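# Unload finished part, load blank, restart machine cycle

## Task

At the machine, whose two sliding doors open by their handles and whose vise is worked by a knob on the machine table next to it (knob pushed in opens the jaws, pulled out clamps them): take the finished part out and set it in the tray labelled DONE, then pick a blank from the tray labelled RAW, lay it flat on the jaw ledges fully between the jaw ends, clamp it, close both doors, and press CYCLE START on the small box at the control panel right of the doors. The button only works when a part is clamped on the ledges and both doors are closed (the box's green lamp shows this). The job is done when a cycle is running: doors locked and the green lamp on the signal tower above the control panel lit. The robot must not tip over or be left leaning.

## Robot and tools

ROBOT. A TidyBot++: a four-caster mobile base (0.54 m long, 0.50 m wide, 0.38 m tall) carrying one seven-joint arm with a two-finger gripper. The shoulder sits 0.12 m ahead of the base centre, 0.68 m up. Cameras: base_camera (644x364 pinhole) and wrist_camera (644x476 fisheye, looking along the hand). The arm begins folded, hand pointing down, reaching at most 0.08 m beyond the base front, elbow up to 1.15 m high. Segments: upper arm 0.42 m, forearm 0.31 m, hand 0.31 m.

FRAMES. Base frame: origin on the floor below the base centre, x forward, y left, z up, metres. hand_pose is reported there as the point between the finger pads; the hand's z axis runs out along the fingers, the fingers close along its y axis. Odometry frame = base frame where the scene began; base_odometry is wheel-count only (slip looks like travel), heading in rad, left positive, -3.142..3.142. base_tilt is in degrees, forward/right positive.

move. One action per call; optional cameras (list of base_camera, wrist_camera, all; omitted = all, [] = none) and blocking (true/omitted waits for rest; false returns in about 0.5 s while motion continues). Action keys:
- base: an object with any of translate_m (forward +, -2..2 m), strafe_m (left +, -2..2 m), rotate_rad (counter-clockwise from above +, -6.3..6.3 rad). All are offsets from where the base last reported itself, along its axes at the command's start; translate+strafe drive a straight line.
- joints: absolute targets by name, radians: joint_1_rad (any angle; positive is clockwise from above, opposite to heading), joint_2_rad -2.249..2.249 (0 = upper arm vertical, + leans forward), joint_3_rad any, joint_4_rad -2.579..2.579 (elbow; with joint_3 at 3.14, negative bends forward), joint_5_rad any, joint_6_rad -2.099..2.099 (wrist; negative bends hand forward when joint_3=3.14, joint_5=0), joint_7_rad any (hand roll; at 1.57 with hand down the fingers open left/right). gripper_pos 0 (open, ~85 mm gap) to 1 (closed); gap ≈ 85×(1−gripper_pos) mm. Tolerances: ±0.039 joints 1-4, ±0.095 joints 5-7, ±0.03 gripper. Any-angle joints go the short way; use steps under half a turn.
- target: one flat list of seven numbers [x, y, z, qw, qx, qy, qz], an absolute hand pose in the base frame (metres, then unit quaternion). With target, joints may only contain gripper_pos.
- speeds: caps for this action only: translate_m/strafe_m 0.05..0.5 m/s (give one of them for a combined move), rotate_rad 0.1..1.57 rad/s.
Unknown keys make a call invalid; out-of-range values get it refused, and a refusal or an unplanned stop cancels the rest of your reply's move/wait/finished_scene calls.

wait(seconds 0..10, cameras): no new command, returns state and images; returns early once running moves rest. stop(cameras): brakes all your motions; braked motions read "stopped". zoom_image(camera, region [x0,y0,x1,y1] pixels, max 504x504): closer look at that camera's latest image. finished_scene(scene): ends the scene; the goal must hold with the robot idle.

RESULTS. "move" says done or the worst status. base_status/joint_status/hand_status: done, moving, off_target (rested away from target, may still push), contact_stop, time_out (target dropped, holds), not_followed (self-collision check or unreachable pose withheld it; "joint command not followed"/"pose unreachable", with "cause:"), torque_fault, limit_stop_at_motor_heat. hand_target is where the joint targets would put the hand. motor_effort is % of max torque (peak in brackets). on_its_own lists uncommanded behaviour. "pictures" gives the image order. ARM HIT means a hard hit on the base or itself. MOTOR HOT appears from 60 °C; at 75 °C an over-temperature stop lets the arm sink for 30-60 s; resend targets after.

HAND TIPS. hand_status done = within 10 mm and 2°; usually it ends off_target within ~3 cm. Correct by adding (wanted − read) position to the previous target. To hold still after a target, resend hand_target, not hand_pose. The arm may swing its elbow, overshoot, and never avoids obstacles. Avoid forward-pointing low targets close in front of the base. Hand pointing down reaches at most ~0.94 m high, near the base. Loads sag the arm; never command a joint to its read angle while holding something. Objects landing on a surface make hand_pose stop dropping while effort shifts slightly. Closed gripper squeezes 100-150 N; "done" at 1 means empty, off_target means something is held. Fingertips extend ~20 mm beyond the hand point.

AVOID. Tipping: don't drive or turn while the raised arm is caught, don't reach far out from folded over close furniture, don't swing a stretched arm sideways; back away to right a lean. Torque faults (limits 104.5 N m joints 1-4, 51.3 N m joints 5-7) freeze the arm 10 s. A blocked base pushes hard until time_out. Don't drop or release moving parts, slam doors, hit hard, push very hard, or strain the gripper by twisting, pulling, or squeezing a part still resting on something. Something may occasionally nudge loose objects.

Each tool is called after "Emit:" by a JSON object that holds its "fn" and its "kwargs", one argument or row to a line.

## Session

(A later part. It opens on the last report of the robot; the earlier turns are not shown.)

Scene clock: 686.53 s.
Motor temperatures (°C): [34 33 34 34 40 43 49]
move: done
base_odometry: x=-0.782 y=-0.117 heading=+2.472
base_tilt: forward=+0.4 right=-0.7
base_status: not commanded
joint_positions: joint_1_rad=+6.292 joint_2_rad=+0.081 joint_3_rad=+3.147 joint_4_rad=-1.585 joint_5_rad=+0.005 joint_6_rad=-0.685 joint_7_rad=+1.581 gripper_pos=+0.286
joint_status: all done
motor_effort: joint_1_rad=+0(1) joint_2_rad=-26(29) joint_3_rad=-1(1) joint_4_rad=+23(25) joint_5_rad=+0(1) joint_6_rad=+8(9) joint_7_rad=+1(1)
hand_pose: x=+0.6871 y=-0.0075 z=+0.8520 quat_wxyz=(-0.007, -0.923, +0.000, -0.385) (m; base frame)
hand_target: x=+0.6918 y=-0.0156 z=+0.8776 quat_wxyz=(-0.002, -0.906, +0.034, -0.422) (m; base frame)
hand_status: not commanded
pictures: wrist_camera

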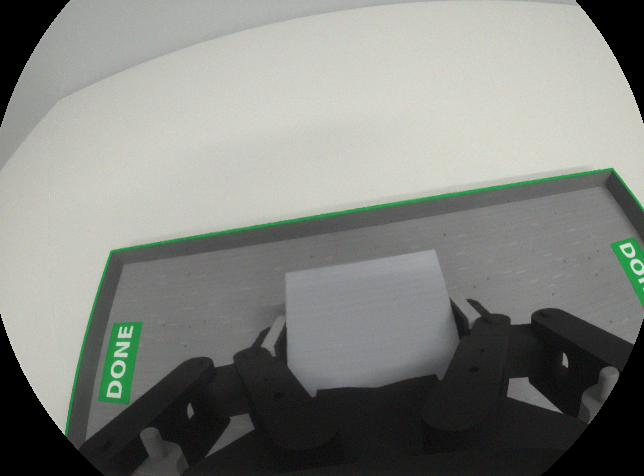

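Emit:
{"fn": "move", "kwargs": {
  "joints": {"joint_2_rad": 0.049, "joint_4_rad": -1.618, "joint_6_rad": -0.620},
  "cameras": []
}}

Emit:
{"fn": "move", "kwargs": {
  "joints": {"gripper_pos": 0.15},
  "cameras": ["wrist_camera"]
}}

Scene clock: 692.40 s.
Motor temperatures (°C): [34 33 34 34 40 43 49]
move: done
base_odometry: x=-0.782 y=-0.117 heading=+2.472
base_tilt: forward=+0.4 right=-0.7
base_status: not commanded
joint_positions: joint_1_rad=+6.292 joint_2_rad=+0.076 joint_3_rad=+3.147 joint_4_rad=-1.598 joint_5_rad=+0.005 joint_6_rad=-0.668 joint_7_rad=+1.581 gripper_pos=+0.286
joint_status: all done
motor_effort: joint_1_rad=-2(2) joint_2_rad=-25(26) joint_3_rad=-1(1) joint_4_rad=+21(22) joint_5_rad=+0(1) joint_6_rad=+7(8) joint_7_rad=+0(1)
hand_pose: x=+0.6868 y=-0.0074 z=+0.8521 quat_wxyz=(-0.007, -0.921, +0.001, -0.389) (m; base frame)
hand_target: x=+0.6872 y=-0.0155 z=+0.8676 quat_wxyz=(-0.003, -0.909, +0.034, -0.415) (m; base frame)
hand_status: not commanded
pictures: none
No camera images: "cameras" was empty.

Scene clock: 693.47 s.
Motor temperatures (°C): [34 33 34 34 40 43 49]
move: done
base_odometry: x=-0.782 y=-0.117 heading=+2.472
base_tilt: forward=+0.4 right=-0.7
base_status: not commanded
joint_positions: joint_1_rad=+6.292 joint_2_rad=+0.066 joint_3_rad=+3.147 joint_4_rad=-1.599 joint_5_rad=+0.005 joint_6_rad=-0.668 joint_7_rad=+1.581 gripper_pos=+0.150
joint_status: all done
motor_effort: joint_1_rad=+0(2) joint_2_rad=-24(27) joint_3_rad=+0(2) joint_4_rad=+20(23) joint_5_rad=+1(2) joint_6_rad=+7(9) joint_7_rad=+0(1)
hand_pose: x=+0.6849 y=-0.0074 z=+0.8573 quat_wxyz=(-0.007, -0.919, +0.001, -0.393) (m; base frame)
hand_target: x=+0.6872 y=-0.0155 z=+0.8676 quat_wxyz=(-0.003, -0.909, +0.034, -0.415) (m; base frame)
hand_status: not commanded
pictures: wrist_camera

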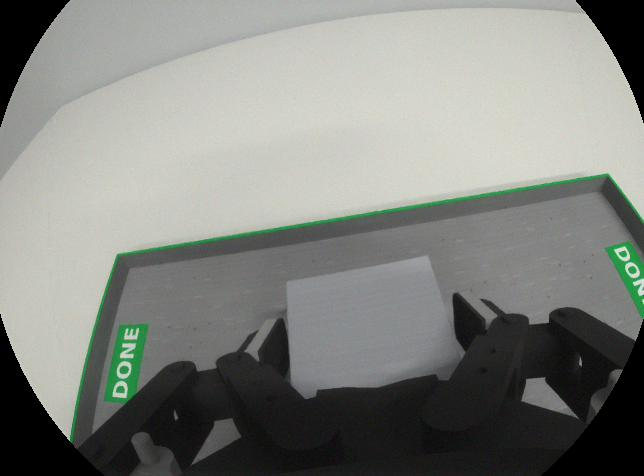

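Emit:
{"fn": "move", "kwargs": {
  "joints": {"gripper_pos": 0, "joint_2_rad": 0.06, "joint_4_rad": -1.40, "joint_6_rad": -0.84},
  "cameras": []
}}

Emit:
{"fn": "move", "kwargs": {
  "joints": {"joint_2_rad": 0.0, "joint_4_rad": -1.15, "joint_6_rad": -1.2},
  "base": {"translate_m": -0.15, "strafe_m": -0.5},
  "cameras": ["wrist_camera"]
}}

Scene clock: 702.43 s.
Motor temperatures (°C): [34 33 34 34 40 43 49]
move: done
base_odometry: x=-0.782 y=-0.117 heading=+2.472
base_tilt: forward=+0.4 right=-0.7
base_status: not commanded
joint_positions: joint_1_rad=+6.292 joint_2_rad=+0.066 joint_3_rad=+3.147 joint_4_rad=-1.419 joint_5_rad=+0.005 joint_6_rad=-0.799 joint_7_rad=+1.581 gripper_pos=+0.000
joint_status: all done
motor_effort: joint_1_rad=+0(1) joint_2_rad=-24(25) joint_3_rad=+0(1) joint_4_rad=+21(22) joint_5_rad=+1(2) joint_6_rad=+6(8) joint_7_rad=+0(1)
hand_pose: x=+0.6952 y=-0.0077 z=+0.9251 quat_wxyz=(-0.007, -0.909, +0.001, -0.416) (m; base frame)
hand_target: x=+0.6886 y=-0.0171 z=+0.9293 quat_wxyz=(-0.004, -0.912, +0.037, -0.409) (m; base frame)
hand_status: not commanded
pictures: none
No camera images: "cameras" was empty.

Scene clock: 704.67 s.
Motor temperatures (°C): [34 33 34 34 40 43 49]
move: done
base_odometry: x=-0.354 y=+0.182 heading=+2.471
base_tilt: forward=+0.4 right=-0.7
base_status: done
joint_positions: joint_1_rad=+6.294 joint_2_rad=+0.006 joint_3_rad=+3.149 joint_4_rad=-1.168 joint_5_rad=+0.006 joint_6_rad=-1.161 joint_7_rad=+1.581 gripper_pos=+0.000
joint_status: all done
motor_effort: joint_1_rad=+0(3) joint_2_rad=-20(27) joint_3_rad=+0(3) joint_4_rad=+19(22) joint_5_rad=+1(2) joint_6_rad=+6(8) joint_7_rad=+0(1)
hand_pose: x=+0.6362 y=-0.0099 z=+1.0086 quat_wxyz=(-0.009, -0.920, +0.004, -0.392) (m; base frame)
hand_target: x=+0.6272 y=-0.0176 z=+1.0124 quat_wxyz=(-0.005, -0.922, +0.042, -0.386) (m; base frame)
hand_status: not commanded
pictures: wrist_camera

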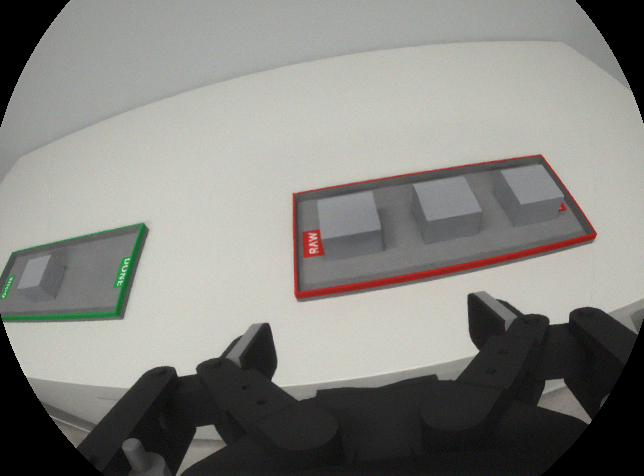

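Emit:
{"fn": "zoom_image", "kwargs": {
  "camera": "wrist_camera",
  "region": [280, 140, 610, 310]
}}

Scaled by 1.527.

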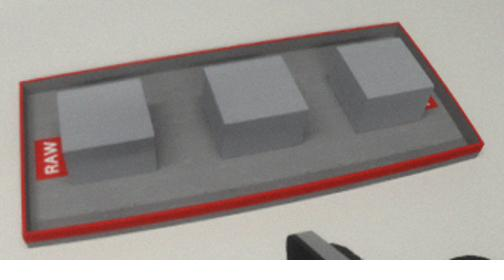

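Emit:
{"fn": "move", "kwargs": {
  "joints": {"joint_1_rad": 6.275, "joint_2_rad": 0.06, "joint_4_rad": -1.36, "joint_6_rad": -0.88},
  "base": {"translate_m": 0.154, "strafe_m": 0.012},
  "speeds": {"translate_m": 0.15},
  "cameras": ["wrist_camera"]
}}

Scene clock: 748.37 s.
Motor temperatures (°C): [34 32 34 34 40 43 49]
move: done
base_odometry: x=-0.482 y=+0.268 heading=+2.471
base_tilt: forward=+0.4 right=-0.7
base_status: done
joint_positions: joint_1_rad=+6.294 joint_2_rad=+0.070 joint_3_rad=+3.149 joint_4_rad=-1.343 joint_5_rad=+0.006 joint_6_rad=-0.930 joint_7_rad=+1.581 gripper_pos=+0.000
joint_status: all done
motor_effort: joint_1_rad=+0(2) joint_2_rad=-24(27) joint_3_rad=+0(1) joint_4_rad=+21(23) joint_5_rad=+0(2) joint_6_rad=+6(7) joint_7_rad=+0(1)
hand_pose: x=+0.6818 y=-0.0104 z=+0.9335 quat_wxyz=(-0.009, -0.921, +0.003, -0.388) (m; base frame)
hand_target: x=+0.6872 y=-0.0031 z=+0.9417 quat_wxyz=(+0.001, -0.912, +0.026, -0.409) (m; base frame)
hand_status: not commanded
pictures: wrist_camera

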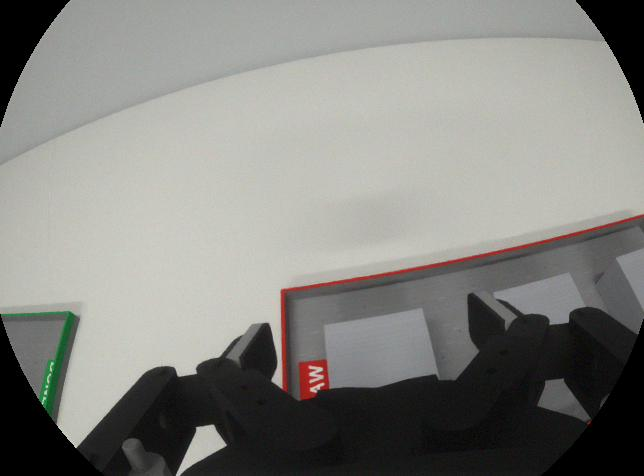

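Emit:
{"fn": "move", "kwargs": {
  "joints": {"joint_2_rad": 0.055, "joint_4_rad": -1.52, "joint_6_rad": -0.72},
  "cameras": ["wrist_camera"]
}}

Emit:
{"fn": "move", "kwargs": {
  "joints": {"joint_2_rad": 0.047, "joint_4_rad": -1.635, "joint_6_rad": -0.605},
  "cameras": ["wrist_camera"]
}}

Scene clock: 762.70 s.
Motor temperatures (°C): [34 32 34 34 40 43 49]
move: done
base_odometry: x=-0.482 y=+0.268 heading=+2.471
base_tilt: forward=+0.4 right=-0.7
base_status: not commanded
joint_positions: joint_1_rad=+6.294 joint_2_rad=+0.069 joint_3_rad=+3.149 joint_4_rad=-1.500 joint_5_rad=+0.006 joint_6_rad=-0.773 joint_7_rad=+1.581 gripper_pos=+0.000
joint_status: all done
motor_effort: joint_1_rad=+0(1) joint_2_rad=-24(26) joint_3_rad=+0(1) joint_4_rad=+20(22) joint_5_rad=+0(2) joint_6_rad=+7(8) joint_7_rad=+0(1)
hand_pose: x=+0.6854 y=-0.0103 z=+0.8848 quat_wxyz=(-0.009, -0.921, +0.003, -0.389) (m; base frame)
hand_target: x=+0.6897 y=-0.0020 z=+0.8945 quat_wxyz=(+0.002, -0.911, +0.024, -0.411) (m; base frame)
hand_status: not commanded
pictures: wrist_camera

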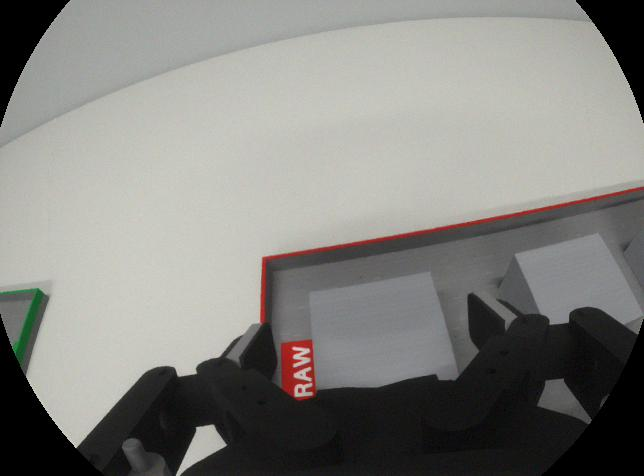

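Scene clock: 763.97 s.
Motor temperatures (°C): [34 32 34 34 40 43 49]
move: done
base_odometry: x=-0.482 y=+0.268 heading=+2.471
base_tilt: forward=+0.4 right=-0.7
base_status: not commanded
joint_positions: joint_1_rad=+6.294 joint_2_rad=+0.064 joint_3_rad=+3.149 joint_4_rad=-1.616 joint_5_rad=+0.006 joint_6_rad=-0.658 joint_7_rad=+1.581 gripper_pos=+0.000
joint_status: all done
motor_effort: joint_1_rad=+0(1) joint_2_rad=-23(25) joint_3_rad=+0(1) joint_4_rad=+19(21) joint_5_rad=+2(2) joint_6_rad=+7(7) joint_7_rad=+0(1)
hand_pose: x=+0.6824 y=-0.0101 z=+0.8516 quat_wxyz=(-0.008, -0.920, +0.002, -0.391) (m; base frame)
hand_target: x=+0.6861 y=-0.0012 z=+0.8629 quat_wxyz=(+0.003, -0.910, +0.022, -0.415) (m; base frame)
hand_status: not commanded
pictures: wrist_camera

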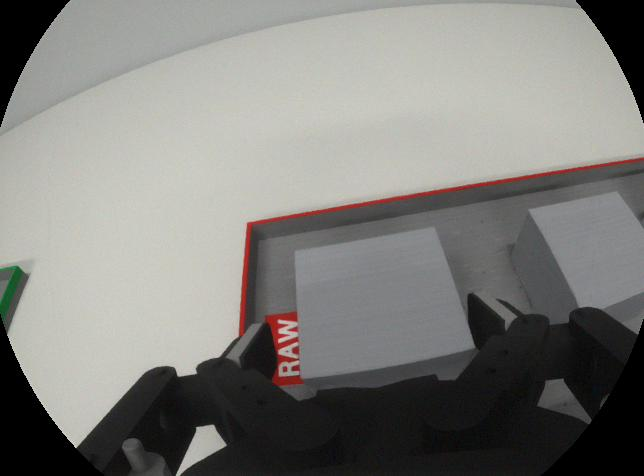

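Emit:
{"fn": "move", "kwargs": {
  "base": {"translate_m": 0.01},
  "speeds": {"translate_m": 0.05},
  "cameras": ["wrist_camera"]
}}

Scene clock: 798.27 s.
Motor temperatures (°C): [34 33 34 34 40 43 49]
move: done
base_odometry: x=-0.490 y=+0.275 heading=+2.471
base_tilt: forward=+0.4 right=-0.7
base_status: done
joint_positions: joint_1_rad=+6.294 joint_2_rad=+0.060 joint_3_rad=+3.149 joint_4_rad=-1.616 joint_5_rad=+0.006 joint_6_rad=-0.653 joint_7_rad=+1.581 gripper_pos=+0.000
joint_status: not commanded
motor_effort: joint_1_rad=+0(1) joint_2_rad=-23(26) joint_3_rad=+0(1) joint_4_rad=+20(21) joint_5_rad=+1(1) joint_6_rad=+7(7) joint_7_rad=-1(1)
hand_pose: x=+0.6827 y=-0.0101 z=+0.8549 quat_wxyz=(-0.008, -0.919, +0.002, -0.395) (m; base frame)
hand_target: x=+0.6861 y=-0.0012 z=+0.8629 quat_wxyz=(+0.003, -0.910, +0.022, -0.415) (m; base frame)
hand_status: not commanded
pictures: wrist_camera

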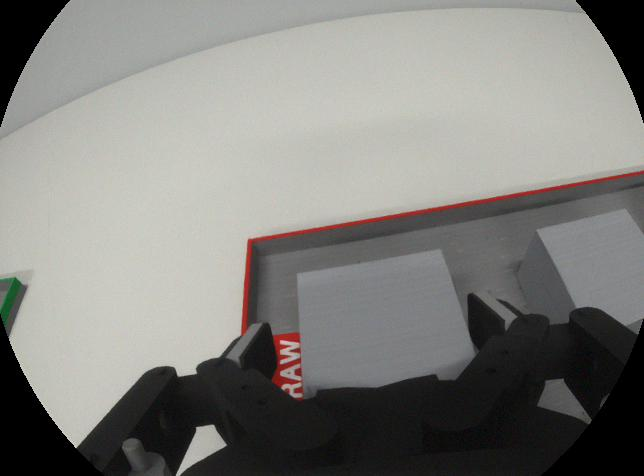

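Emit:
{"fn": "move", "kwargs": {
  "joints": {"gripper_pos": 0.45},
  "cameras": ["wrist_camera"]
}}

Emit:
{"fn": "move", "kwargs": {
  "joints": {"joint_2_rad": 0.06, "joint_4_rad": -1.45, "joint_6_rad": -0.79},
  "cameras": ["wrist_camera"]
}}

Scene clock: 802.47 s.
Motor temperatures (°C): [34 33 34 34 40 43 49]
move: off_target
base_odometry: x=-0.490 y=+0.275 heading=+2.471
base_tilt: forward=+0.4 right=-0.7
base_status: not commanded
joint_positions: joint_1_rad=+6.294 joint_2_rad=+0.057 joint_3_rad=+3.150 joint_4_rad=-1.617 joint_5_rad=+0.008 joint_6_rad=-0.653 joint_7_rad=+1.581 gripper_pos=+0.291
joint_status: gripper_pos off_target (ended at +0.291, target +0.450)
motor_effort: joint_1_rad=-2(4) joint_2_rad=-23(24) joint_3_rad=-1(3) joint_4_rad=+21(23) joint_5_rad=+1(1) joint_6_rad=+7(9) joint_7_rad=+0(1)
hand_pose: x=+0.6822 y=-0.0110 z=+0.8560 quat_wxyz=(-0.010, -0.918, +0.002, -0.396) (m; base frame)
hand_target: x=+0.6861 y=-0.0012 z=+0.8629 quat_wxyz=(+0.003, -0.910, +0.022, -0.415) (m; base frame)
hand_status: not commanded
pictures: wrist_camera

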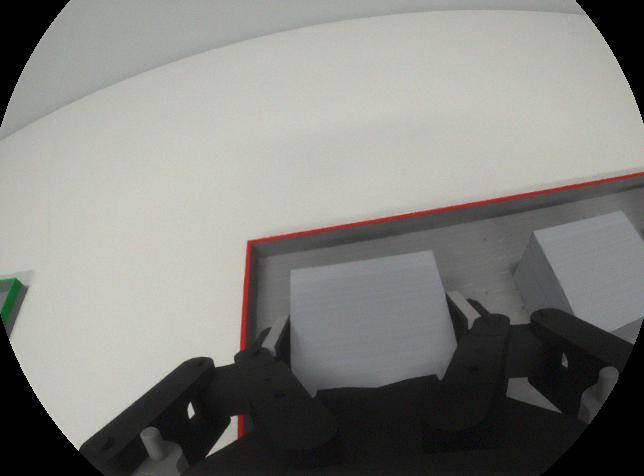

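Scene clock: 803.87 s.
Motor temperatures (°C): [34 33 34 34 40 43 49]
move: off_target
base_odometry: x=-0.490 y=+0.275 heading=+2.471
base_tilt: forward=+0.4 right=-0.7
base_status: not commanded
joint_positions: joint_1_rad=+6.294 joint_2_rad=+0.085 joint_3_rad=+3.150 joint_4_rad=-1.492 joint_5_rad=+0.008 joint_6_rad=-0.773 joint_7_rad=+1.581 gripper_pos=+0.291
joint_status: joint_4_rad off_target (ended at -1.492, target -1.450); the others done
motor_effort: joint_1_rad=-1(2) joint_2_rad=-29(30) joint_3_rad=+0(2) joint_4_rad=+25(26) joint_5_rad=+0(1) joint_6_rad=+9(10) joint_7_rad=+0(1)
hand_pose: x=+0.6905 y=-0.0113 z=+0.8802 quat_wxyz=(-0.010, -0.923, +0.002, -0.385) (m; base frame)
hand_target: x=+0.6902 y=-0.0025 z=+0.9136 quat_wxyz=(+0.001, -0.912, +0.025, -0.409) (m; base frame)
hand_status: not commanded
pictures: wrist_camera

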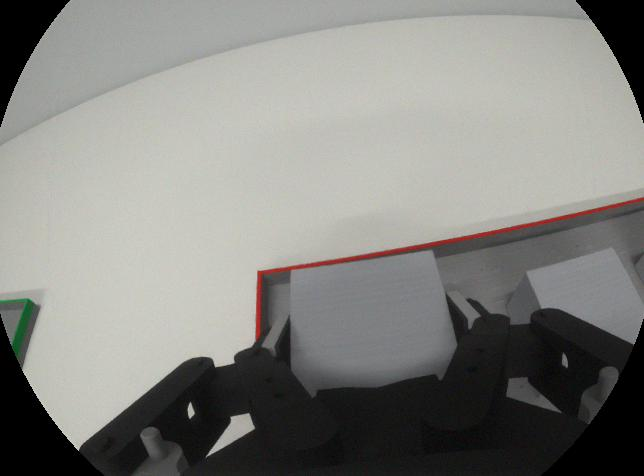

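Emit:
{"fn": "move", "kwargs": {
  "joints": {"joint_2_rad": -0.1, "joint_4_rad": -1.42, "joint_6_rad": -1.0, "gripper_pos": 0.8},
  "cameras": []
}}

Emit:
{"fn": "move", "kwargs": {
  "joints": {"joint_2_rad": -0.413, "joint_4_rad": -1.459, "joint_6_rad": -1.31},
  "base": {"translate_m": -0.42},
  "cameras": ["wrist_camera"]
}}

Scene clock: 813.80 s.
Motor temperatures (°C): [34 33 34 34 40 43 49]
move: off_target
base_odometry: x=-0.490 y=+0.275 heading=+2.471
base_tilt: forward=+0.4 right=-0.7
base_status: not commanded
joint_positions: joint_1_rad=+6.294 joint_2_rad=-0.078 joint_3_rad=+3.150 joint_4_rad=-1.458 joint_5_rad=+0.008 joint_6_rad=-0.982 joint_7_rad=+1.581 gripper_pos=+0.291
joint_status: gripper_pos off_target (ended at +0.291, target +0.800); the others done
motor_effort: joint_1_rad=+0(1) joint_2_rad=-22(32) joint_3_rad=+0(1) joint_4_rad=+23(26) joint_5_rad=+1(2) joint_6_rad=+9(10) joint_7_rad=+0(1)
hand_pose: x=+0.6139 y=-0.0104 z=+0.9395 quat_wxyz=(-0.009, -0.925, +0.004, -0.380) (m; base frame)
hand_target: x=+0.6095 y=-0.0042 z=+0.9666 quat_wxyz=(+0.000, -0.916, +0.028, -0.400) (m; base frame)
hand_status: not commanded
pictures: none
No camera images: "cameras" was empty.

Scene clock: 816.10 s.
Motor temperatures (°C): [34 33 34 34 40 43 49]
move: done
base_odometry: x=-0.161 y=+0.013 heading=+2.471
base_tilt: forward=+0.3 right=-0.7
base_status: done
joint_positions: joint_1_rad=+6.294 joint_2_rad=-0.405 joint_3_rad=+3.150 joint_4_rad=-1.458 joint_5_rad=+0.008 joint_6_rad=-1.297 joint_7_rad=+1.581 gripper_pos=+0.291
joint_status: all done
motor_effort: joint_1_rad=+0(2) joint_2_rad=-7(28) joint_3_rad=+1(1) joint_4_rad=+21(26) joint_5_rad=+1(2) joint_6_rad=+9(11) joint_7_rad=+0(1)
hand_pose: x=+0.4479 y=-0.0080 z=+1.0051 quat_wxyz=(-0.008, -0.923, +0.005, -0.385) (m; base frame)
hand_target: x=+0.4424 y=-0.0065 z=+1.0048 quat_wxyz=(+0.000, -0.923, +0.033, -0.383) (m; base frame)
hand_status: not commanded
pictures: wrist_camera

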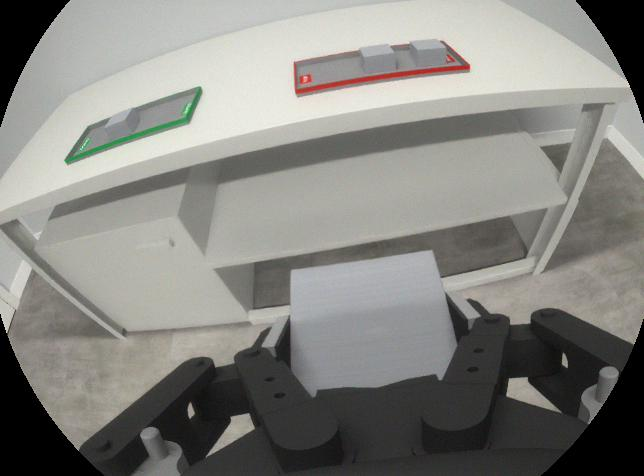

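Emit:
{"fn": "move", "kwargs": {
  "base": {"rotate_rad": -3.1416},
  "speeds": {"rotate_rad": 0.9},
  "cameras": ["wrist_camera"]
}}

Scene clock: 827.00 s.
Motor temperatures (°C): [34 32 34 34 40 43 49]
move: done
base_odometry: x=-0.161 y=+0.013 heading=-0.671
base_tilt: forward=+0.4 right=-0.7
base_status: done
joint_positions: joint_1_rad=+6.293 joint_2_rad=-0.404 joint_3_rad=+3.148 joint_4_rad=-1.458 joint_5_rad=+0.008 joint_6_rad=-1.297 joint_7_rad=+1.581 gripper_pos=+0.291
joint_status: not commanded
motor_effort: joint_1_rad=+0(2) joint_2_rad=-7(8) joint_3_rad=+1(2) joint_4_rad=+22(23) joint_5_rad=+0(2) joint_6_rad=+10(10) joint_7_rad=+0(1)
hand_pose: x=+0.4480 y=-0.0072 z=+1.0049 quat_wxyz=(-0.008, -0.923, +0.004, -0.385) (m; base frame)
hand_target: x=+0.4424 y=-0.0065 z=+1.0048 quat_wxyz=(+0.000, -0.923, +0.033, -0.383) (m; base frame)
hand_status: not commanded
pictures: wrist_camera

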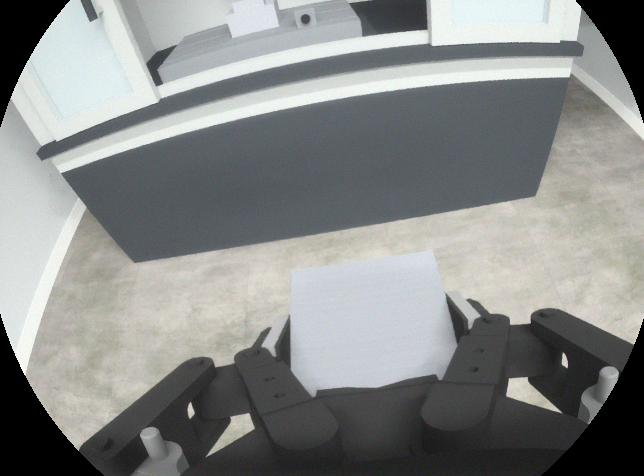

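Emit:
{"fn": "move", "kwargs": {
  "base": {"translate_m": 0.476, "strafe_m": 0.202},
  "speeds": {"translate_m": 0.35},
  "cameras": []
}}

Emit:
{"fn": "move", "kwargs": {
  "joints": {"joint_2_rad": 0.10, "joint_4_rad": -0.95, "joint_6_rad": -1.24},
  "cameras": ["wrist_camera"]
}}

Scene clock: 835.77 s.
Motor temperatures (°C): [34 32 34 34 40 43 49]
move: done
base_odometry: x=+0.338 y=-0.124 heading=-0.671
base_tilt: forward=+0.4 right=-0.7
base_status: done
joint_positions: joint_1_rad=+6.293 joint_2_rad=-0.395 joint_3_rad=+3.148 joint_4_rad=-1.459 joint_5_rad=+0.008 joint_6_rad=-1.299 joint_7_rad=+1.581 gripper_pos=+0.291
joint_status: not commanded
motor_effort: joint_1_rad=+0(2) joint_2_rad=-7(10) joint_3_rad=+1(2) joint_4_rad=+21(23) joint_5_rad=+1(2) joint_6_rad=+9(11) joint_7_rad=+0(1)
hand_pose: x=+0.4506 y=-0.0073 z=+1.0013 quat_wxyz=(-0.008, -0.925, +0.004, -0.380) (m; base frame)
hand_target: x=+0.4424 y=-0.0065 z=+1.0048 quat_wxyz=(+0.000, -0.923, +0.033, -0.383) (m; base frame)
hand_status: not commanded
pictures: none
No camera images: "cameras" was empty.

Scene clock: 837.77 s.
Motor temperatures (°C): [34 32 34 34 40 43 49]
move: off_target
base_odometry: x=+0.338 y=-0.124 heading=-0.671
base_tilt: forward=+0.4 right=-0.7
base_status: not commanded
joint_positions: joint_1_rad=+6.293 joint_2_rad=+0.134 joint_3_rad=+3.148 joint_4_rad=-0.995 joint_5_rad=+0.008 joint_6_rad=-1.298 joint_7_rad=+1.581 gripper_pos=+0.291
joint_status: joint_4_rad off_target (ended at -0.995, target -0.950); the others done
motor_effort: joint_1_rad=+0(1) joint_2_rad=-28(32) joint_3_rad=+1(1) joint_4_rad=+22(24) joint_5_rad=+0(2) joint_6_rad=+8(11) joint_7_rad=+0(1)
hand_pose: x=+0.6634 y=-0.0099 z=+0.9981 quat_wxyz=(-0.009, -0.937, +0.003, -0.350) (m; base frame)
hand_target: x=+0.6679 y=-0.0047 z=+1.0519 quat_wxyz=(+0.001, -0.910, +0.031, -0.413) (m; base frame)
hand_status: not commanded
pictures: wrist_camera

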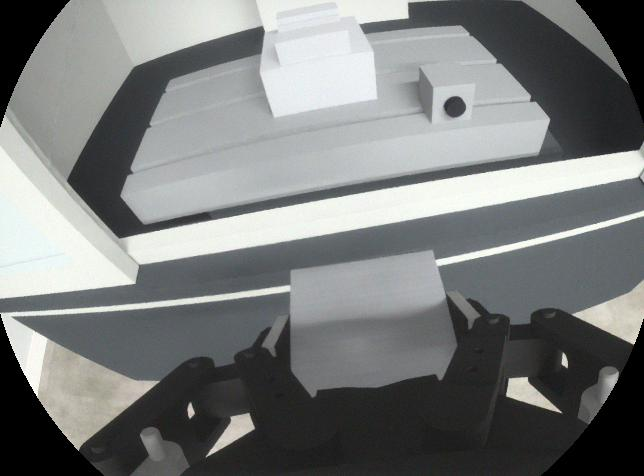

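Emit:
{"fn": "move", "kwargs": {
  "joints": {"joint_2_rad": 0.066, "joint_4_rad": -0.92, "joint_6_rad": -1.20},
  "cameras": []
}}

Emit:
{"fn": "move", "kwargs": {
  "base": {"translate_m": 0.45},
  "speeds": {"translate_m": 0.2},
  "cameras": ["wrist_camera"]
}}

Scene clock: 851.27 s.
Motor temperatures (°C): [34 32 34 34 40 43 49]
move: off_target
base_odometry: x=+0.338 y=-0.124 heading=-0.671
base_tilt: forward=+0.4 right=-0.7
base_status: not commanded
joint_positions: joint_1_rad=+6.293 joint_2_rad=+0.099 joint_3_rad=+3.148 joint_4_rad=-0.960 joint_5_rad=+0.008 joint_6_rad=-1.266 joint_7_rad=+1.581 gripper_pos=+0.291
joint_status: joint_4_rad off_target (ended at -0.960, target -0.920); the others done
motor_effort: joint_1_rad=+0(1) joint_2_rad=-27(33) joint_3_rad=+0(1) joint_4_rad=+22(24) joint_5_rad=+0(2) joint_6_rad=+10(10) joint_7_rad=-1(1)
hand_pose: x=+0.6615 y=-0.0099 z=+1.0411 quat_wxyz=(-0.010, -0.918, +0.003, -0.397) (m; base frame)
hand_target: x=+0.6631 y=-0.0046 z=+1.0957 quat_wxyz=(+0.002, -0.887, +0.031, -0.460) (m; base frame)
hand_status: not commanded
pictures: none
No camera images: "cameras" was empty.

Scene clock: 854.37 s.
Motor temperatures (°C): [34 32 34 34 40 43 49]
move: done
base_odometry: x=+0.690 y=-0.404 heading=-0.671
base_tilt: forward=+0.4 right=-0.7
base_status: done
joint_positions: joint_1_rad=+6.293 joint_2_rad=+0.101 joint_3_rad=+3.148 joint_4_rad=-0.959 joint_5_rad=+0.008 joint_6_rad=-1.264 joint_7_rad=+1.581 gripper_pos=+0.291
joint_status: not commanded
motor_effort: joint_1_rad=+0(1) joint_2_rad=-27(31) joint_3_rad=+0(1) joint_4_rad=+21(24) joint_5_rad=+1(2) joint_6_rad=+10(11) joint_7_rad=+0(1)
hand_pose: x=+0.6625 y=-0.0099 z=+1.0412 quat_wxyz=(-0.010, -0.918, +0.003, -0.397) (m; base frame)
hand_target: x=+0.6631 y=-0.0046 z=+1.0957 quat_wxyz=(+0.002, -0.887, +0.031, -0.460) (m; base frame)
hand_status: not commanded
pictures: wrist_camera

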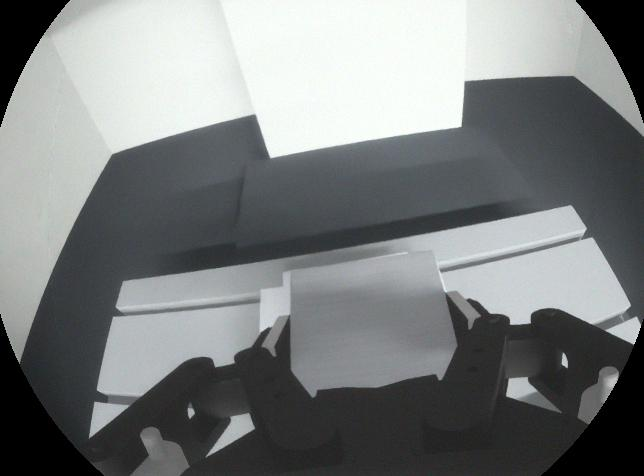

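Emit:
{"fn": "zoom_image", "kwargs": {
  "camera": "wrist_camera",
  "region": [220, 220, 500, 400]
}}

Scaled by 1.800.

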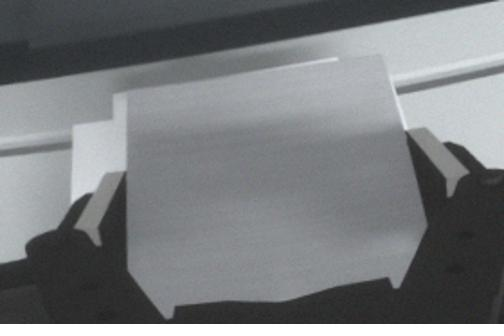

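Emit:
{"fn": "move", "kwargs": {
  "base": {"translate_m": -0.08},
  "speeds": {"translate_m": 0.2},
  "cameras": ["wrist_camera"]
}}

Emit:
{"fn": "zoom_image", "kwargs": {
  "camera": "wrist_camera",
  "region": [200, 140, 480, 300]
}}

Scene clock: 889.50 s.
Motor temperatures (°C): [33 33 34 34 40 43 49]
move: done
base_odometry: x=+0.627 y=-0.354 heading=-0.671
base_tilt: forward=+0.4 right=-0.7
base_status: done
joint_positions: joint_1_rad=+6.293 joint_2_rad=+0.092 joint_3_rad=+3.148 joint_4_rad=-0.957 joint_5_rad=+0.008 joint_6_rad=-1.263 joint_7_rad=+1.581 gripper_pos=+0.291
joint_status: not commanded
motor_effort: joint_1_rad=+0(2) joint_2_rad=-27(32) joint_3_rad=+0(1) joint_4_rad=+22(24) joint_5_rad=+0(2) joint_6_rad=+10(11) joint_7_rad=-1(1)
hand_pose: x=+0.6597 y=-0.0099 z=+1.0477 quat_wxyz=(-0.010, -0.915, +0.003, -0.403) (m; base frame)
hand_target: x=+0.6631 y=-0.0046 z=+1.0957 quat_wxyz=(+0.002, -0.887, +0.031, -0.460) (m; base frame)
hand_status: not commanded
pictures: wrist_camera

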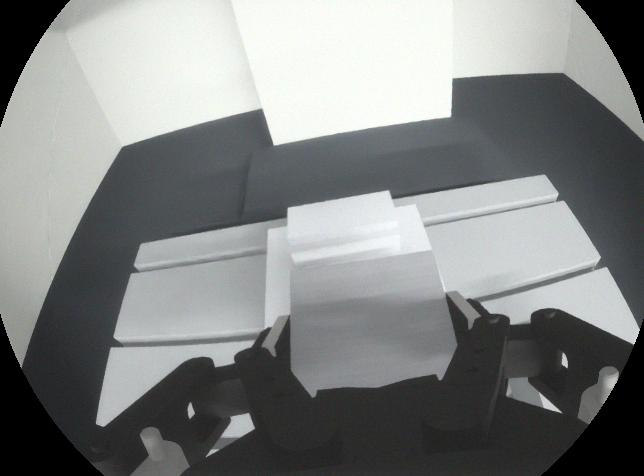

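Scaled by 1.800.

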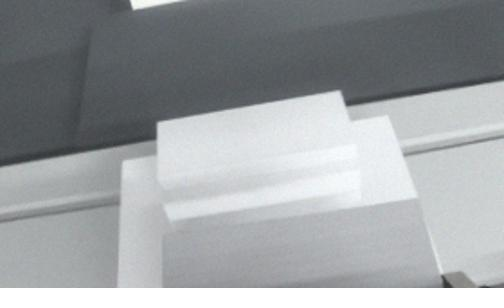

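Emit:
{"fn": "move", "kwargs": {
  "base": {"rotate_rad": 0.035, "strafe_m": -0.012},
  "speeds": {"strafe_m": 0.1},
  "cameras": ["wrist_camera"]
}}

Emit:
{"fn": "zoom_image", "kwargs": {
  "camera": "wrist_camera",
  "region": [200, 140, 480, 300]
}}

Scene clock: 920.47 s.
Motor temperatures (°C): [33 33 34 34 40 43 49]
move: done
base_odometry: x=+0.620 y=-0.364 heading=-0.636
base_tilt: forward=+0.4 right=-0.7
base_status: done
joint_positions: joint_1_rad=+6.292 joint_2_rad=+0.092 joint_3_rad=+3.147 joint_4_rad=-0.957 joint_5_rad=+0.008 joint_6_rad=-1.263 joint_7_rad=+1.581 gripper_pos=+0.291
joint_status: not commanded
motor_effort: joint_1_rad=-1(3) joint_2_rad=-27(29) joint_3_rad=+0(3) joint_4_rad=+22(23) joint_5_rad=+0(3) joint_6_rad=+10(10) joint_7_rad=+0(1)
hand_pose: x=+0.6598 y=-0.0088 z=+1.0475 quat_wxyz=(-0.009, -0.915, +0.002, -0.403) (m; base frame)
hand_target: x=+0.6631 y=-0.0046 z=+1.0957 quat_wxyz=(+0.002, -0.887, +0.031, -0.460) (m; base frame)
hand_status: not commanded
pictures: wrist_camera

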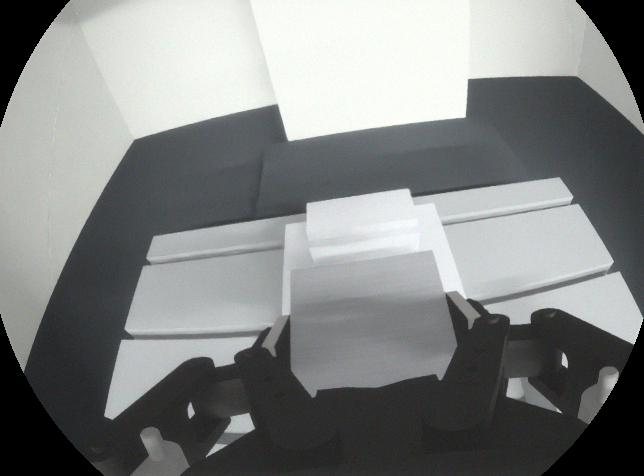

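Scaled by 1.800.

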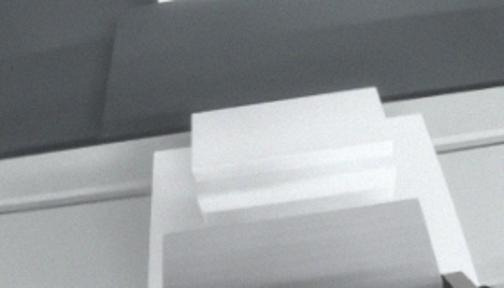

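Emit:
{"fn": "zoom_image", "kwargs": {
  "camera": "wrist_camera",
  "region": [290, 180, 450, 290]
}}

Scaled by 3.150.

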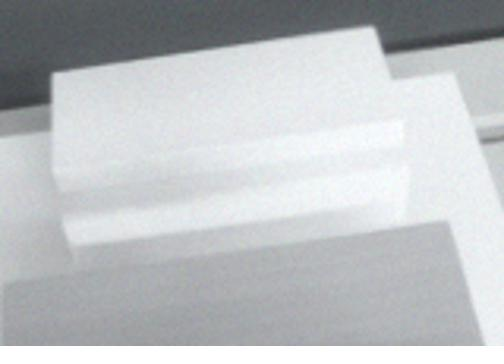

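Emit:
{"fn": "move", "kwargs": {
  "base": {"translate_m": 0.055, "strafe_m": -0.002},
  "speeds": {"translate_m": 0.15},
  "cameras": []
}}

Emit:
{"fn": "move", "kwargs": {
  "joints": {"joint_2_rad": 0.09, "joint_4_rad": -0.97, "joint_6_rad": -1.17},
  "cameras": ["wrist_camera"]
}}

Emit:
{"fn": "zoom_image", "kwargs": {
  "camera": "wrist_camera",
  "region": [250, 180, 470, 330]
}}

Scene clock: 963.03 s.
Motor temperatures (°C): [33 33 34 34 40 43 49]
move: done
base_odometry: x=+0.663 y=-0.398 heading=-0.636
base_tilt: forward=+0.4 right=-0.7
base_status: done
joint_positions: joint_1_rad=+6.292 joint_2_rad=+0.102 joint_3_rad=+3.147 joint_4_rad=-0.957 joint_5_rad=+0.008 joint_6_rad=-1.261 joint_7_rad=+1.581 gripper_pos=+0.291
joint_status: not commanded
motor_effort: joint_1_rad=-1(1) joint_2_rad=-28(31) joint_3_rad=+0(1) joint_4_rad=+22(23) joint_5_rad=+0(1) joint_6_rad=+10(11) joint_7_rad=+0(1)
hand_pose: x=+0.6638 y=-0.0088 z=+1.0425 quat_wxyz=(-0.009, -0.917, +0.002, -0.399) (m; base frame)
hand_target: x=+0.6631 y=-0.0046 z=+1.0957 quat_wxyz=(+0.002, -0.887, +0.031, -0.460) (m; base frame)
hand_status: not commanded
pictures: none
No camera images: "cameras" was empty.

Scene clock: 963.87 s.
Motor temperatures (°C): [33 33 34 34 40 43 49]
move: done
base_odometry: x=+0.663 y=-0.398 heading=-0.636
base_tilt: forward=+0.4 right=-0.7
base_status: not commanded
joint_positions: joint_1_rad=+6.292 joint_2_rad=+0.114 joint_3_rad=+3.147 joint_4_rad=-0.976 joint_5_rad=+0.008 joint_6_rad=-1.240 joint_7_rad=+1.581 gripper_pos=+0.291
joint_status: all done
motor_effort: joint_1_rad=+0(1) joint_2_rad=-29(29) joint_3_rad=+0(1) joint_4_rad=+22(23) joint_5_rad=+1(2) joint_6_rad=+10(10) joint_7_rad=+0(1)
hand_pose: x=+0.6713 y=-0.0089 z=+1.0310 quat_wxyz=(-0.009, -0.919, +0.002, -0.395) (m; base frame)
hand_target: x=+0.6771 y=-0.0044 z=+1.0640 quat_wxyz=(+0.002, -0.897, +0.030, -0.440) (m; base frame)
hand_status: not commanded
pictures: wrist_camera

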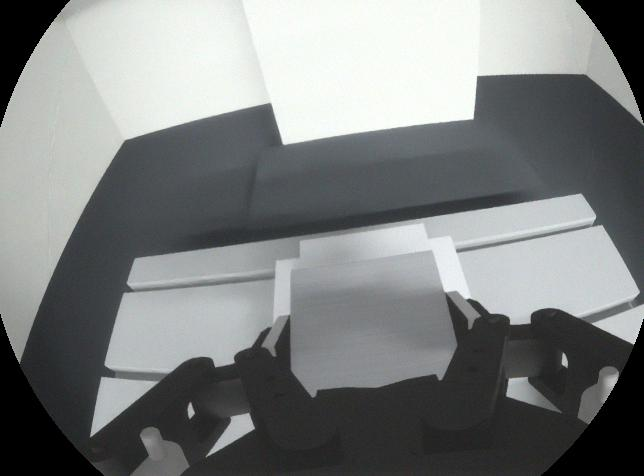

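Scaled by 2.291.

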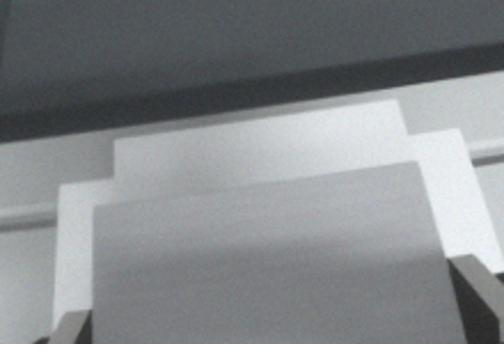

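Emit:
{"fn": "move", "kwargs": {
  "base": {"translate_m": -0.13},
  "speeds": {"translate_m": 0.25},
  "cameras": ["wrist_camera"]
}}

Emit:
{"fn": "zoom_image", "kwargs": {
  "camera": "wrist_camera",
  "region": [270, 130, 430, 260]
}}

Scene clock: 983.93 s.
Motor temperatures (°C): [33 33 34 34 40 43 49]
move: done
base_odometry: x=+0.558 y=-0.321 heading=-0.636
base_tilt: forward=+0.3 right=-0.7
base_status: done
joint_positions: joint_1_rad=+6.291 joint_2_rad=+0.117 joint_3_rad=+3.147 joint_4_rad=-0.976 joint_5_rad=+0.008 joint_6_rad=-1.237 joint_7_rad=+1.581 gripper_pos=+0.291
joint_status: not commanded
motor_effort: joint_1_rad=+0(2) joint_2_rad=-28(33) joint_3_rad=+0(1) joint_4_rad=+23(23) joint_5_rad=+1(2) joint_6_rad=+9(11) joint_7_rad=+0(1)
hand_pose: x=+0.6733 y=-0.0083 z=+1.0300 quat_wxyz=(-0.009, -0.919, +0.002, -0.395) (m; base frame)
hand_target: x=+0.6771 y=-0.0044 z=+1.0640 quat_wxyz=(+0.002, -0.897, +0.030, -0.440) (m; base frame)
hand_status: not commanded
pictures: wrist_camera

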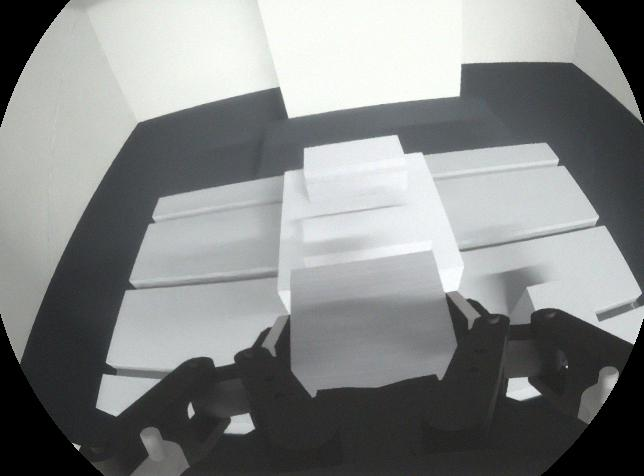

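Scaled by 3.150.

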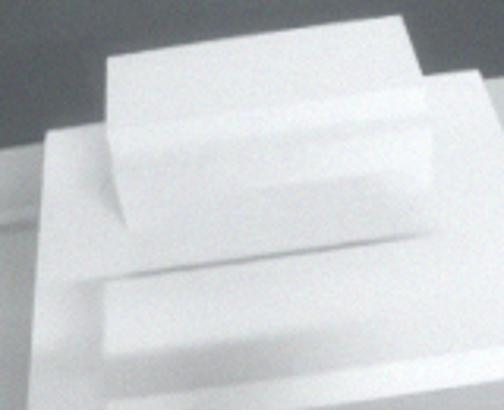

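Emit:
{"fn": "zoom_image", "kwargs": {
  "camera": "wrist_camera",
  "region": [290, 190, 360, 290]
}}

Emit:
{"fn": "zoom_image", "kwargs": {
  "camera": "wrist_camera",
  "region": [370, 140, 470, 290]
}}

Scaled by 5.040.

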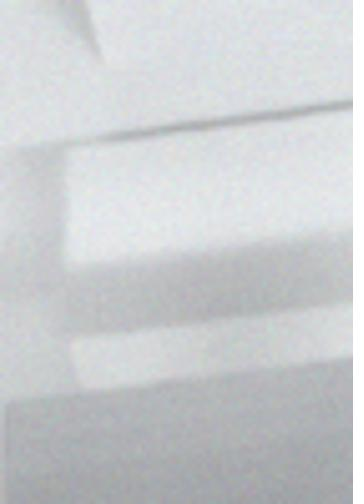

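Scaled by 3.360.

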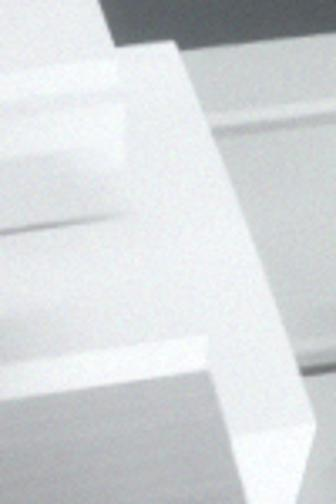

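Emit:
{"fn": "move", "kwargs": {
  "base": {"translate_m": 0.155},
  "speeds": {"translate_m": 0.15},
  "cameras": []
}}

Emit:
{"fn": "move", "kwargs": {
  "joints": {"joint_2_rad": 0.07, "joint_4_rad": -1.07, "joint_6_rad": -1.07},
  "cameras": ["wrist_camera"]
}}

Emit:
{"fn": "zoom_image", "kwargs": {
  "camera": "wrist_camera",
  "region": [250, 210, 470, 330]
}}

Scene clock: 1049.83 s.
Motor temperatures (°C): [33 33 34 34 40 43 49]
move: done
base_odometry: x=+0.683 y=-0.413 heading=-0.636
base_tilt: forward=+0.4 right=-0.7
base_status: done
joint_positions: joint_1_rad=+6.291 joint_2_rad=+0.125 joint_3_rad=+3.147 joint_4_rad=-0.976 joint_5_rad=+0.008 joint_6_rad=-1.234 joint_7_rad=+1.581 gripper_pos=+0.291
joint_status: not commanded
motor_effort: joint_1_rad=+0(1) joint_2_rad=-28(32) joint_3_rad=+0(1) joint_4_rad=+23(23) joint_5_rad=+1(2) joint_6_rad=+9(10) joint_7_rad=+0(1)
hand_pose: x=+0.6764 y=-0.0084 z=+1.0262 quat_wxyz=(-0.009, -0.920, +0.002, -0.392) (m; base frame)
hand_target: x=+0.6771 y=-0.0044 z=+1.0640 quat_wxyz=(+0.002, -0.897, +0.030, -0.440) (m; base frame)
hand_status: not commanded
pictures: none
No camera images: "cameras" was empty.

Scene clock: 1051.03 s.
Motor temperatures (°C): [33 33 34 34 40 43 49]
move: off_target
base_odometry: x=+0.683 y=-0.413 heading=-0.636
base_tilt: forward=+0.4 right=-0.7
base_status: not commanded
joint_positions: joint_1_rad=+6.291 joint_2_rad=+0.112 joint_3_rad=+3.147 joint_4_rad=-1.072 joint_5_rad=+0.008 joint_6_rad=-1.145 joint_7_rad=+1.581 gripper_pos=+0.291
joint_status: joint_2_rad off_target (ended at +0.112, target +0.070); the others done
motor_effort: joint_1_rad=-1(1) joint_2_rad=-29(30) joint_3_rad=+0(1) joint_4_rad=+23(24) joint_5_rad=+1(2) joint_6_rad=+10(12) joint_7_rad=+0(1)
hand_pose: x=+0.6831 y=-0.0084 z=+1.0046 quat_wxyz=(-0.009, -0.919, +0.001, -0.395) (m; base frame)
hand_target: x=+0.6839 y=-0.0040 z=+1.0472 quat_wxyz=(+0.002, -0.893, +0.029, -0.449) (m; base frame)
hand_status: not commanded
pictures: wrist_camera

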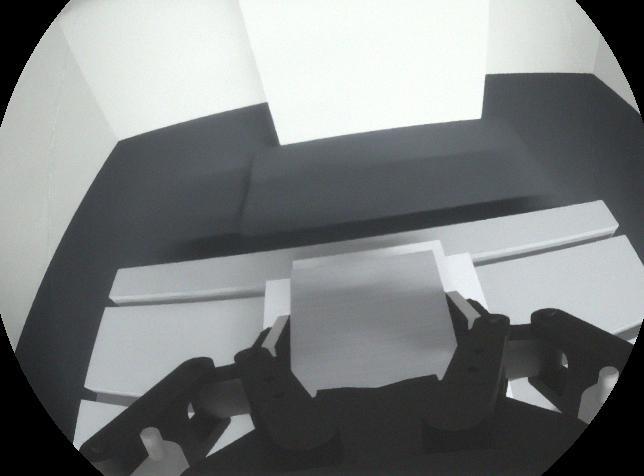

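Scaled by 2.291.

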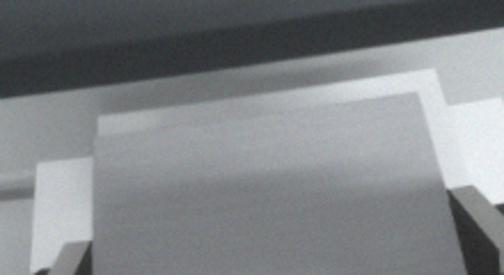

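Emit:
{"fn": "move", "kwargs": {
  "joints": {"joint_2_rad": 0.06, "joint_4_rad": -1.12, "joint_6_rad": -1.03},
  "cameras": ["wrist_camera"]
}}

Emit:
{"fn": "zoom_image", "kwargs": {
  "camera": "wrist_camera",
  "region": [250, 210, 470, 330]
}}

Scene clock: 1065.80 s.
Motor temperatures (°C): [33 33 34 33 40 43 49]
move: off_target
base_odometry: x=+0.683 y=-0.413 heading=-0.636
base_tilt: forward=+0.4 right=-0.7
base_status: not commanded
joint_positions: joint_1_rad=+6.291 joint_2_rad=+0.102 joint_3_rad=+3.147 joint_4_rad=-1.122 joint_5_rad=+0.008 joint_6_rad=-1.103 joint_7_rad=+1.581 gripper_pos=+0.291
joint_status: joint_2_rad off_target (ended at +0.102, target +0.060); the others done
motor_effort: joint_1_rad=+0(1) joint_2_rad=-28(30) joint_3_rad=+0(1) joint_4_rad=+23(25) joint_5_rad=+1(2) joint_6_rad=+9(11) joint_7_rad=+0(1)
hand_pose: x=+0.6838 y=-0.0084 z=+0.9939 quat_wxyz=(-0.009, -0.918, +0.001, -0.396) (m; base frame)
hand_target: x=+0.6848 y=-0.0039 z=+1.0360 quat_wxyz=(+0.002, -0.893, +0.028, -0.449) (m; base frame)
hand_status: not commanded
pictures: wrist_camera

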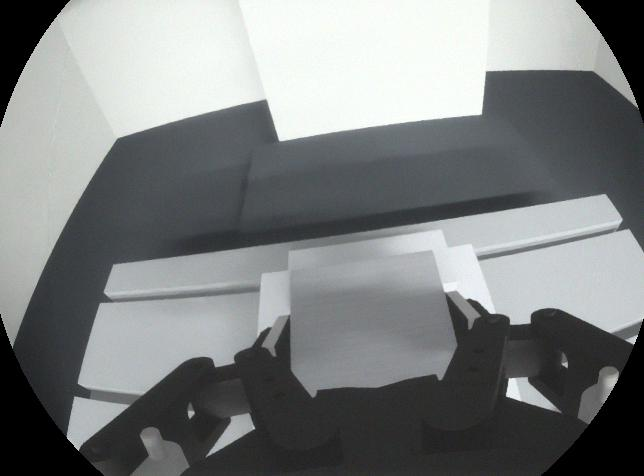

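Scaled by 2.291.

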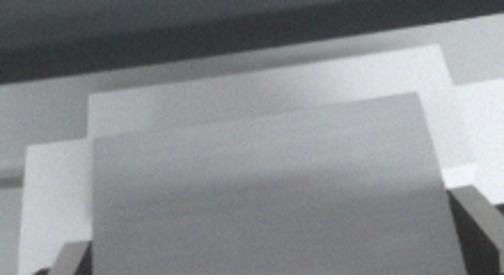

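Emit:
{"fn": "move", "kwargs": {
  "joints": {"joint_2_rad": 0.046, "joint_4_rad": -1.165, "joint_6_rad": -1.0},
  "cameras": []
}}

Emit:
{"fn": "move", "kwargs": {
  "joints": {"joint_2_rad": 0.038, "joint_4_rad": -1.193, "joint_6_rad": -0.98},
  "cameras": ["wrist_camera"]
}}

Emit:
{"fn": "zoom_image", "kwargs": {
  "camera": "wrist_camera",
  "region": [250, 210, 470, 330]
}}

Scene clock: 1078.97 s.
Motor temperatures (°C): [33 33 34 33 40 43 49]
move: off_target
base_odometry: x=+0.683 y=-0.413 heading=-0.636
base_tilt: forward=+0.4 right=-0.7
base_status: not commanded
joint_positions: joint_1_rad=+6.291 joint_2_rad=+0.087 joint_3_rad=+3.147 joint_4_rad=-1.164 joint_5_rad=+0.008 joint_6_rad=-1.071 joint_7_rad=+1.581 gripper_pos=+0.291
joint_status: joint_2_rad off_target (ended at +0.087, target +0.046); the others done
motor_effort: joint_1_rad=+0(1) joint_2_rad=-28(29) joint_3_rad=-1(1) joint_4_rad=+23(24) joint_5_rad=+1(2) joint_6_rad=+9(11) joint_7_rad=+0(1)
hand_pose: x=+0.6814 y=-0.0084 z=+0.9872 quat_wxyz=(-0.009, -0.917, +0.001, -0.398) (m; base frame)
hand_target: x=+0.6823 y=-0.0037 z=+1.0270 quat_wxyz=(+0.002, -0.893, +0.028, -0.449) (m; base frame)
hand_status: not commanded
pictures: none
No camera images: "cameras" was empty.

Scene clock: 1079.60 s.
Motor temperatures (°C): [33 33 34 33 40 43 49]
move: done
base_odometry: x=+0.683 y=-0.413 heading=-0.636
base_tilt: forward=+0.4 right=-0.7
base_status: not commanded
joint_positions: joint_1_rad=+6.291 joint_2_rad=+0.076 joint_3_rad=+3.147 joint_4_rad=-1.187 joint_5_rad=+0.008 joint_6_rad=-1.044 joint_7_rad=+1.581 gripper_pos=+0.291
joint_status: all done
motor_effort: joint_1_rad=+0(1) joint_2_rad=-27(29) joint_3_rad=+0(1) joint_4_rad=+23(23) joint_5_rad=+0(1) joint_6_rad=+8(10) joint_7_rad=-1(1)
hand_pose: x=+0.6809 y=-0.0083 z=+0.9875 quat_wxyz=(-0.009, -0.914, +0.001, -0.405) (m; base frame)
hand_target: x=+0.6810 y=-0.0037 z=+1.0212 quat_wxyz=(+0.002, -0.893, +0.028, -0.449) (m; base frame)
hand_status: not commanded
pictures: wrist_camera

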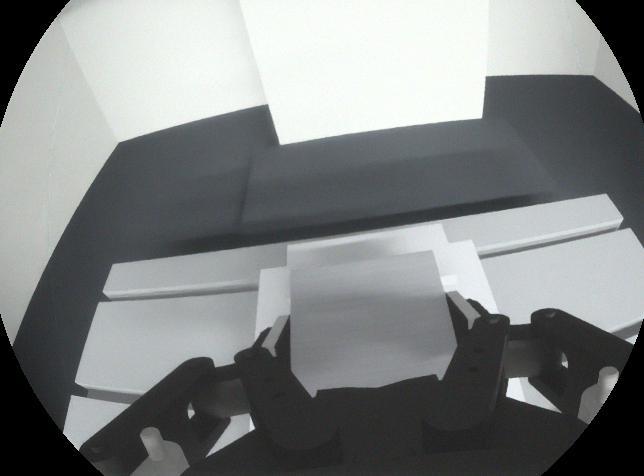

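Scaled by 2.291.

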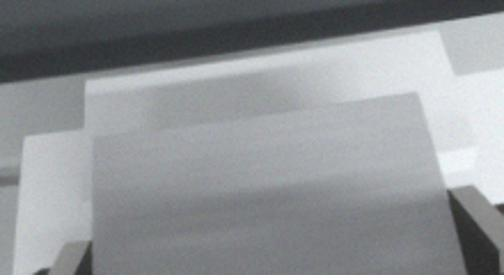

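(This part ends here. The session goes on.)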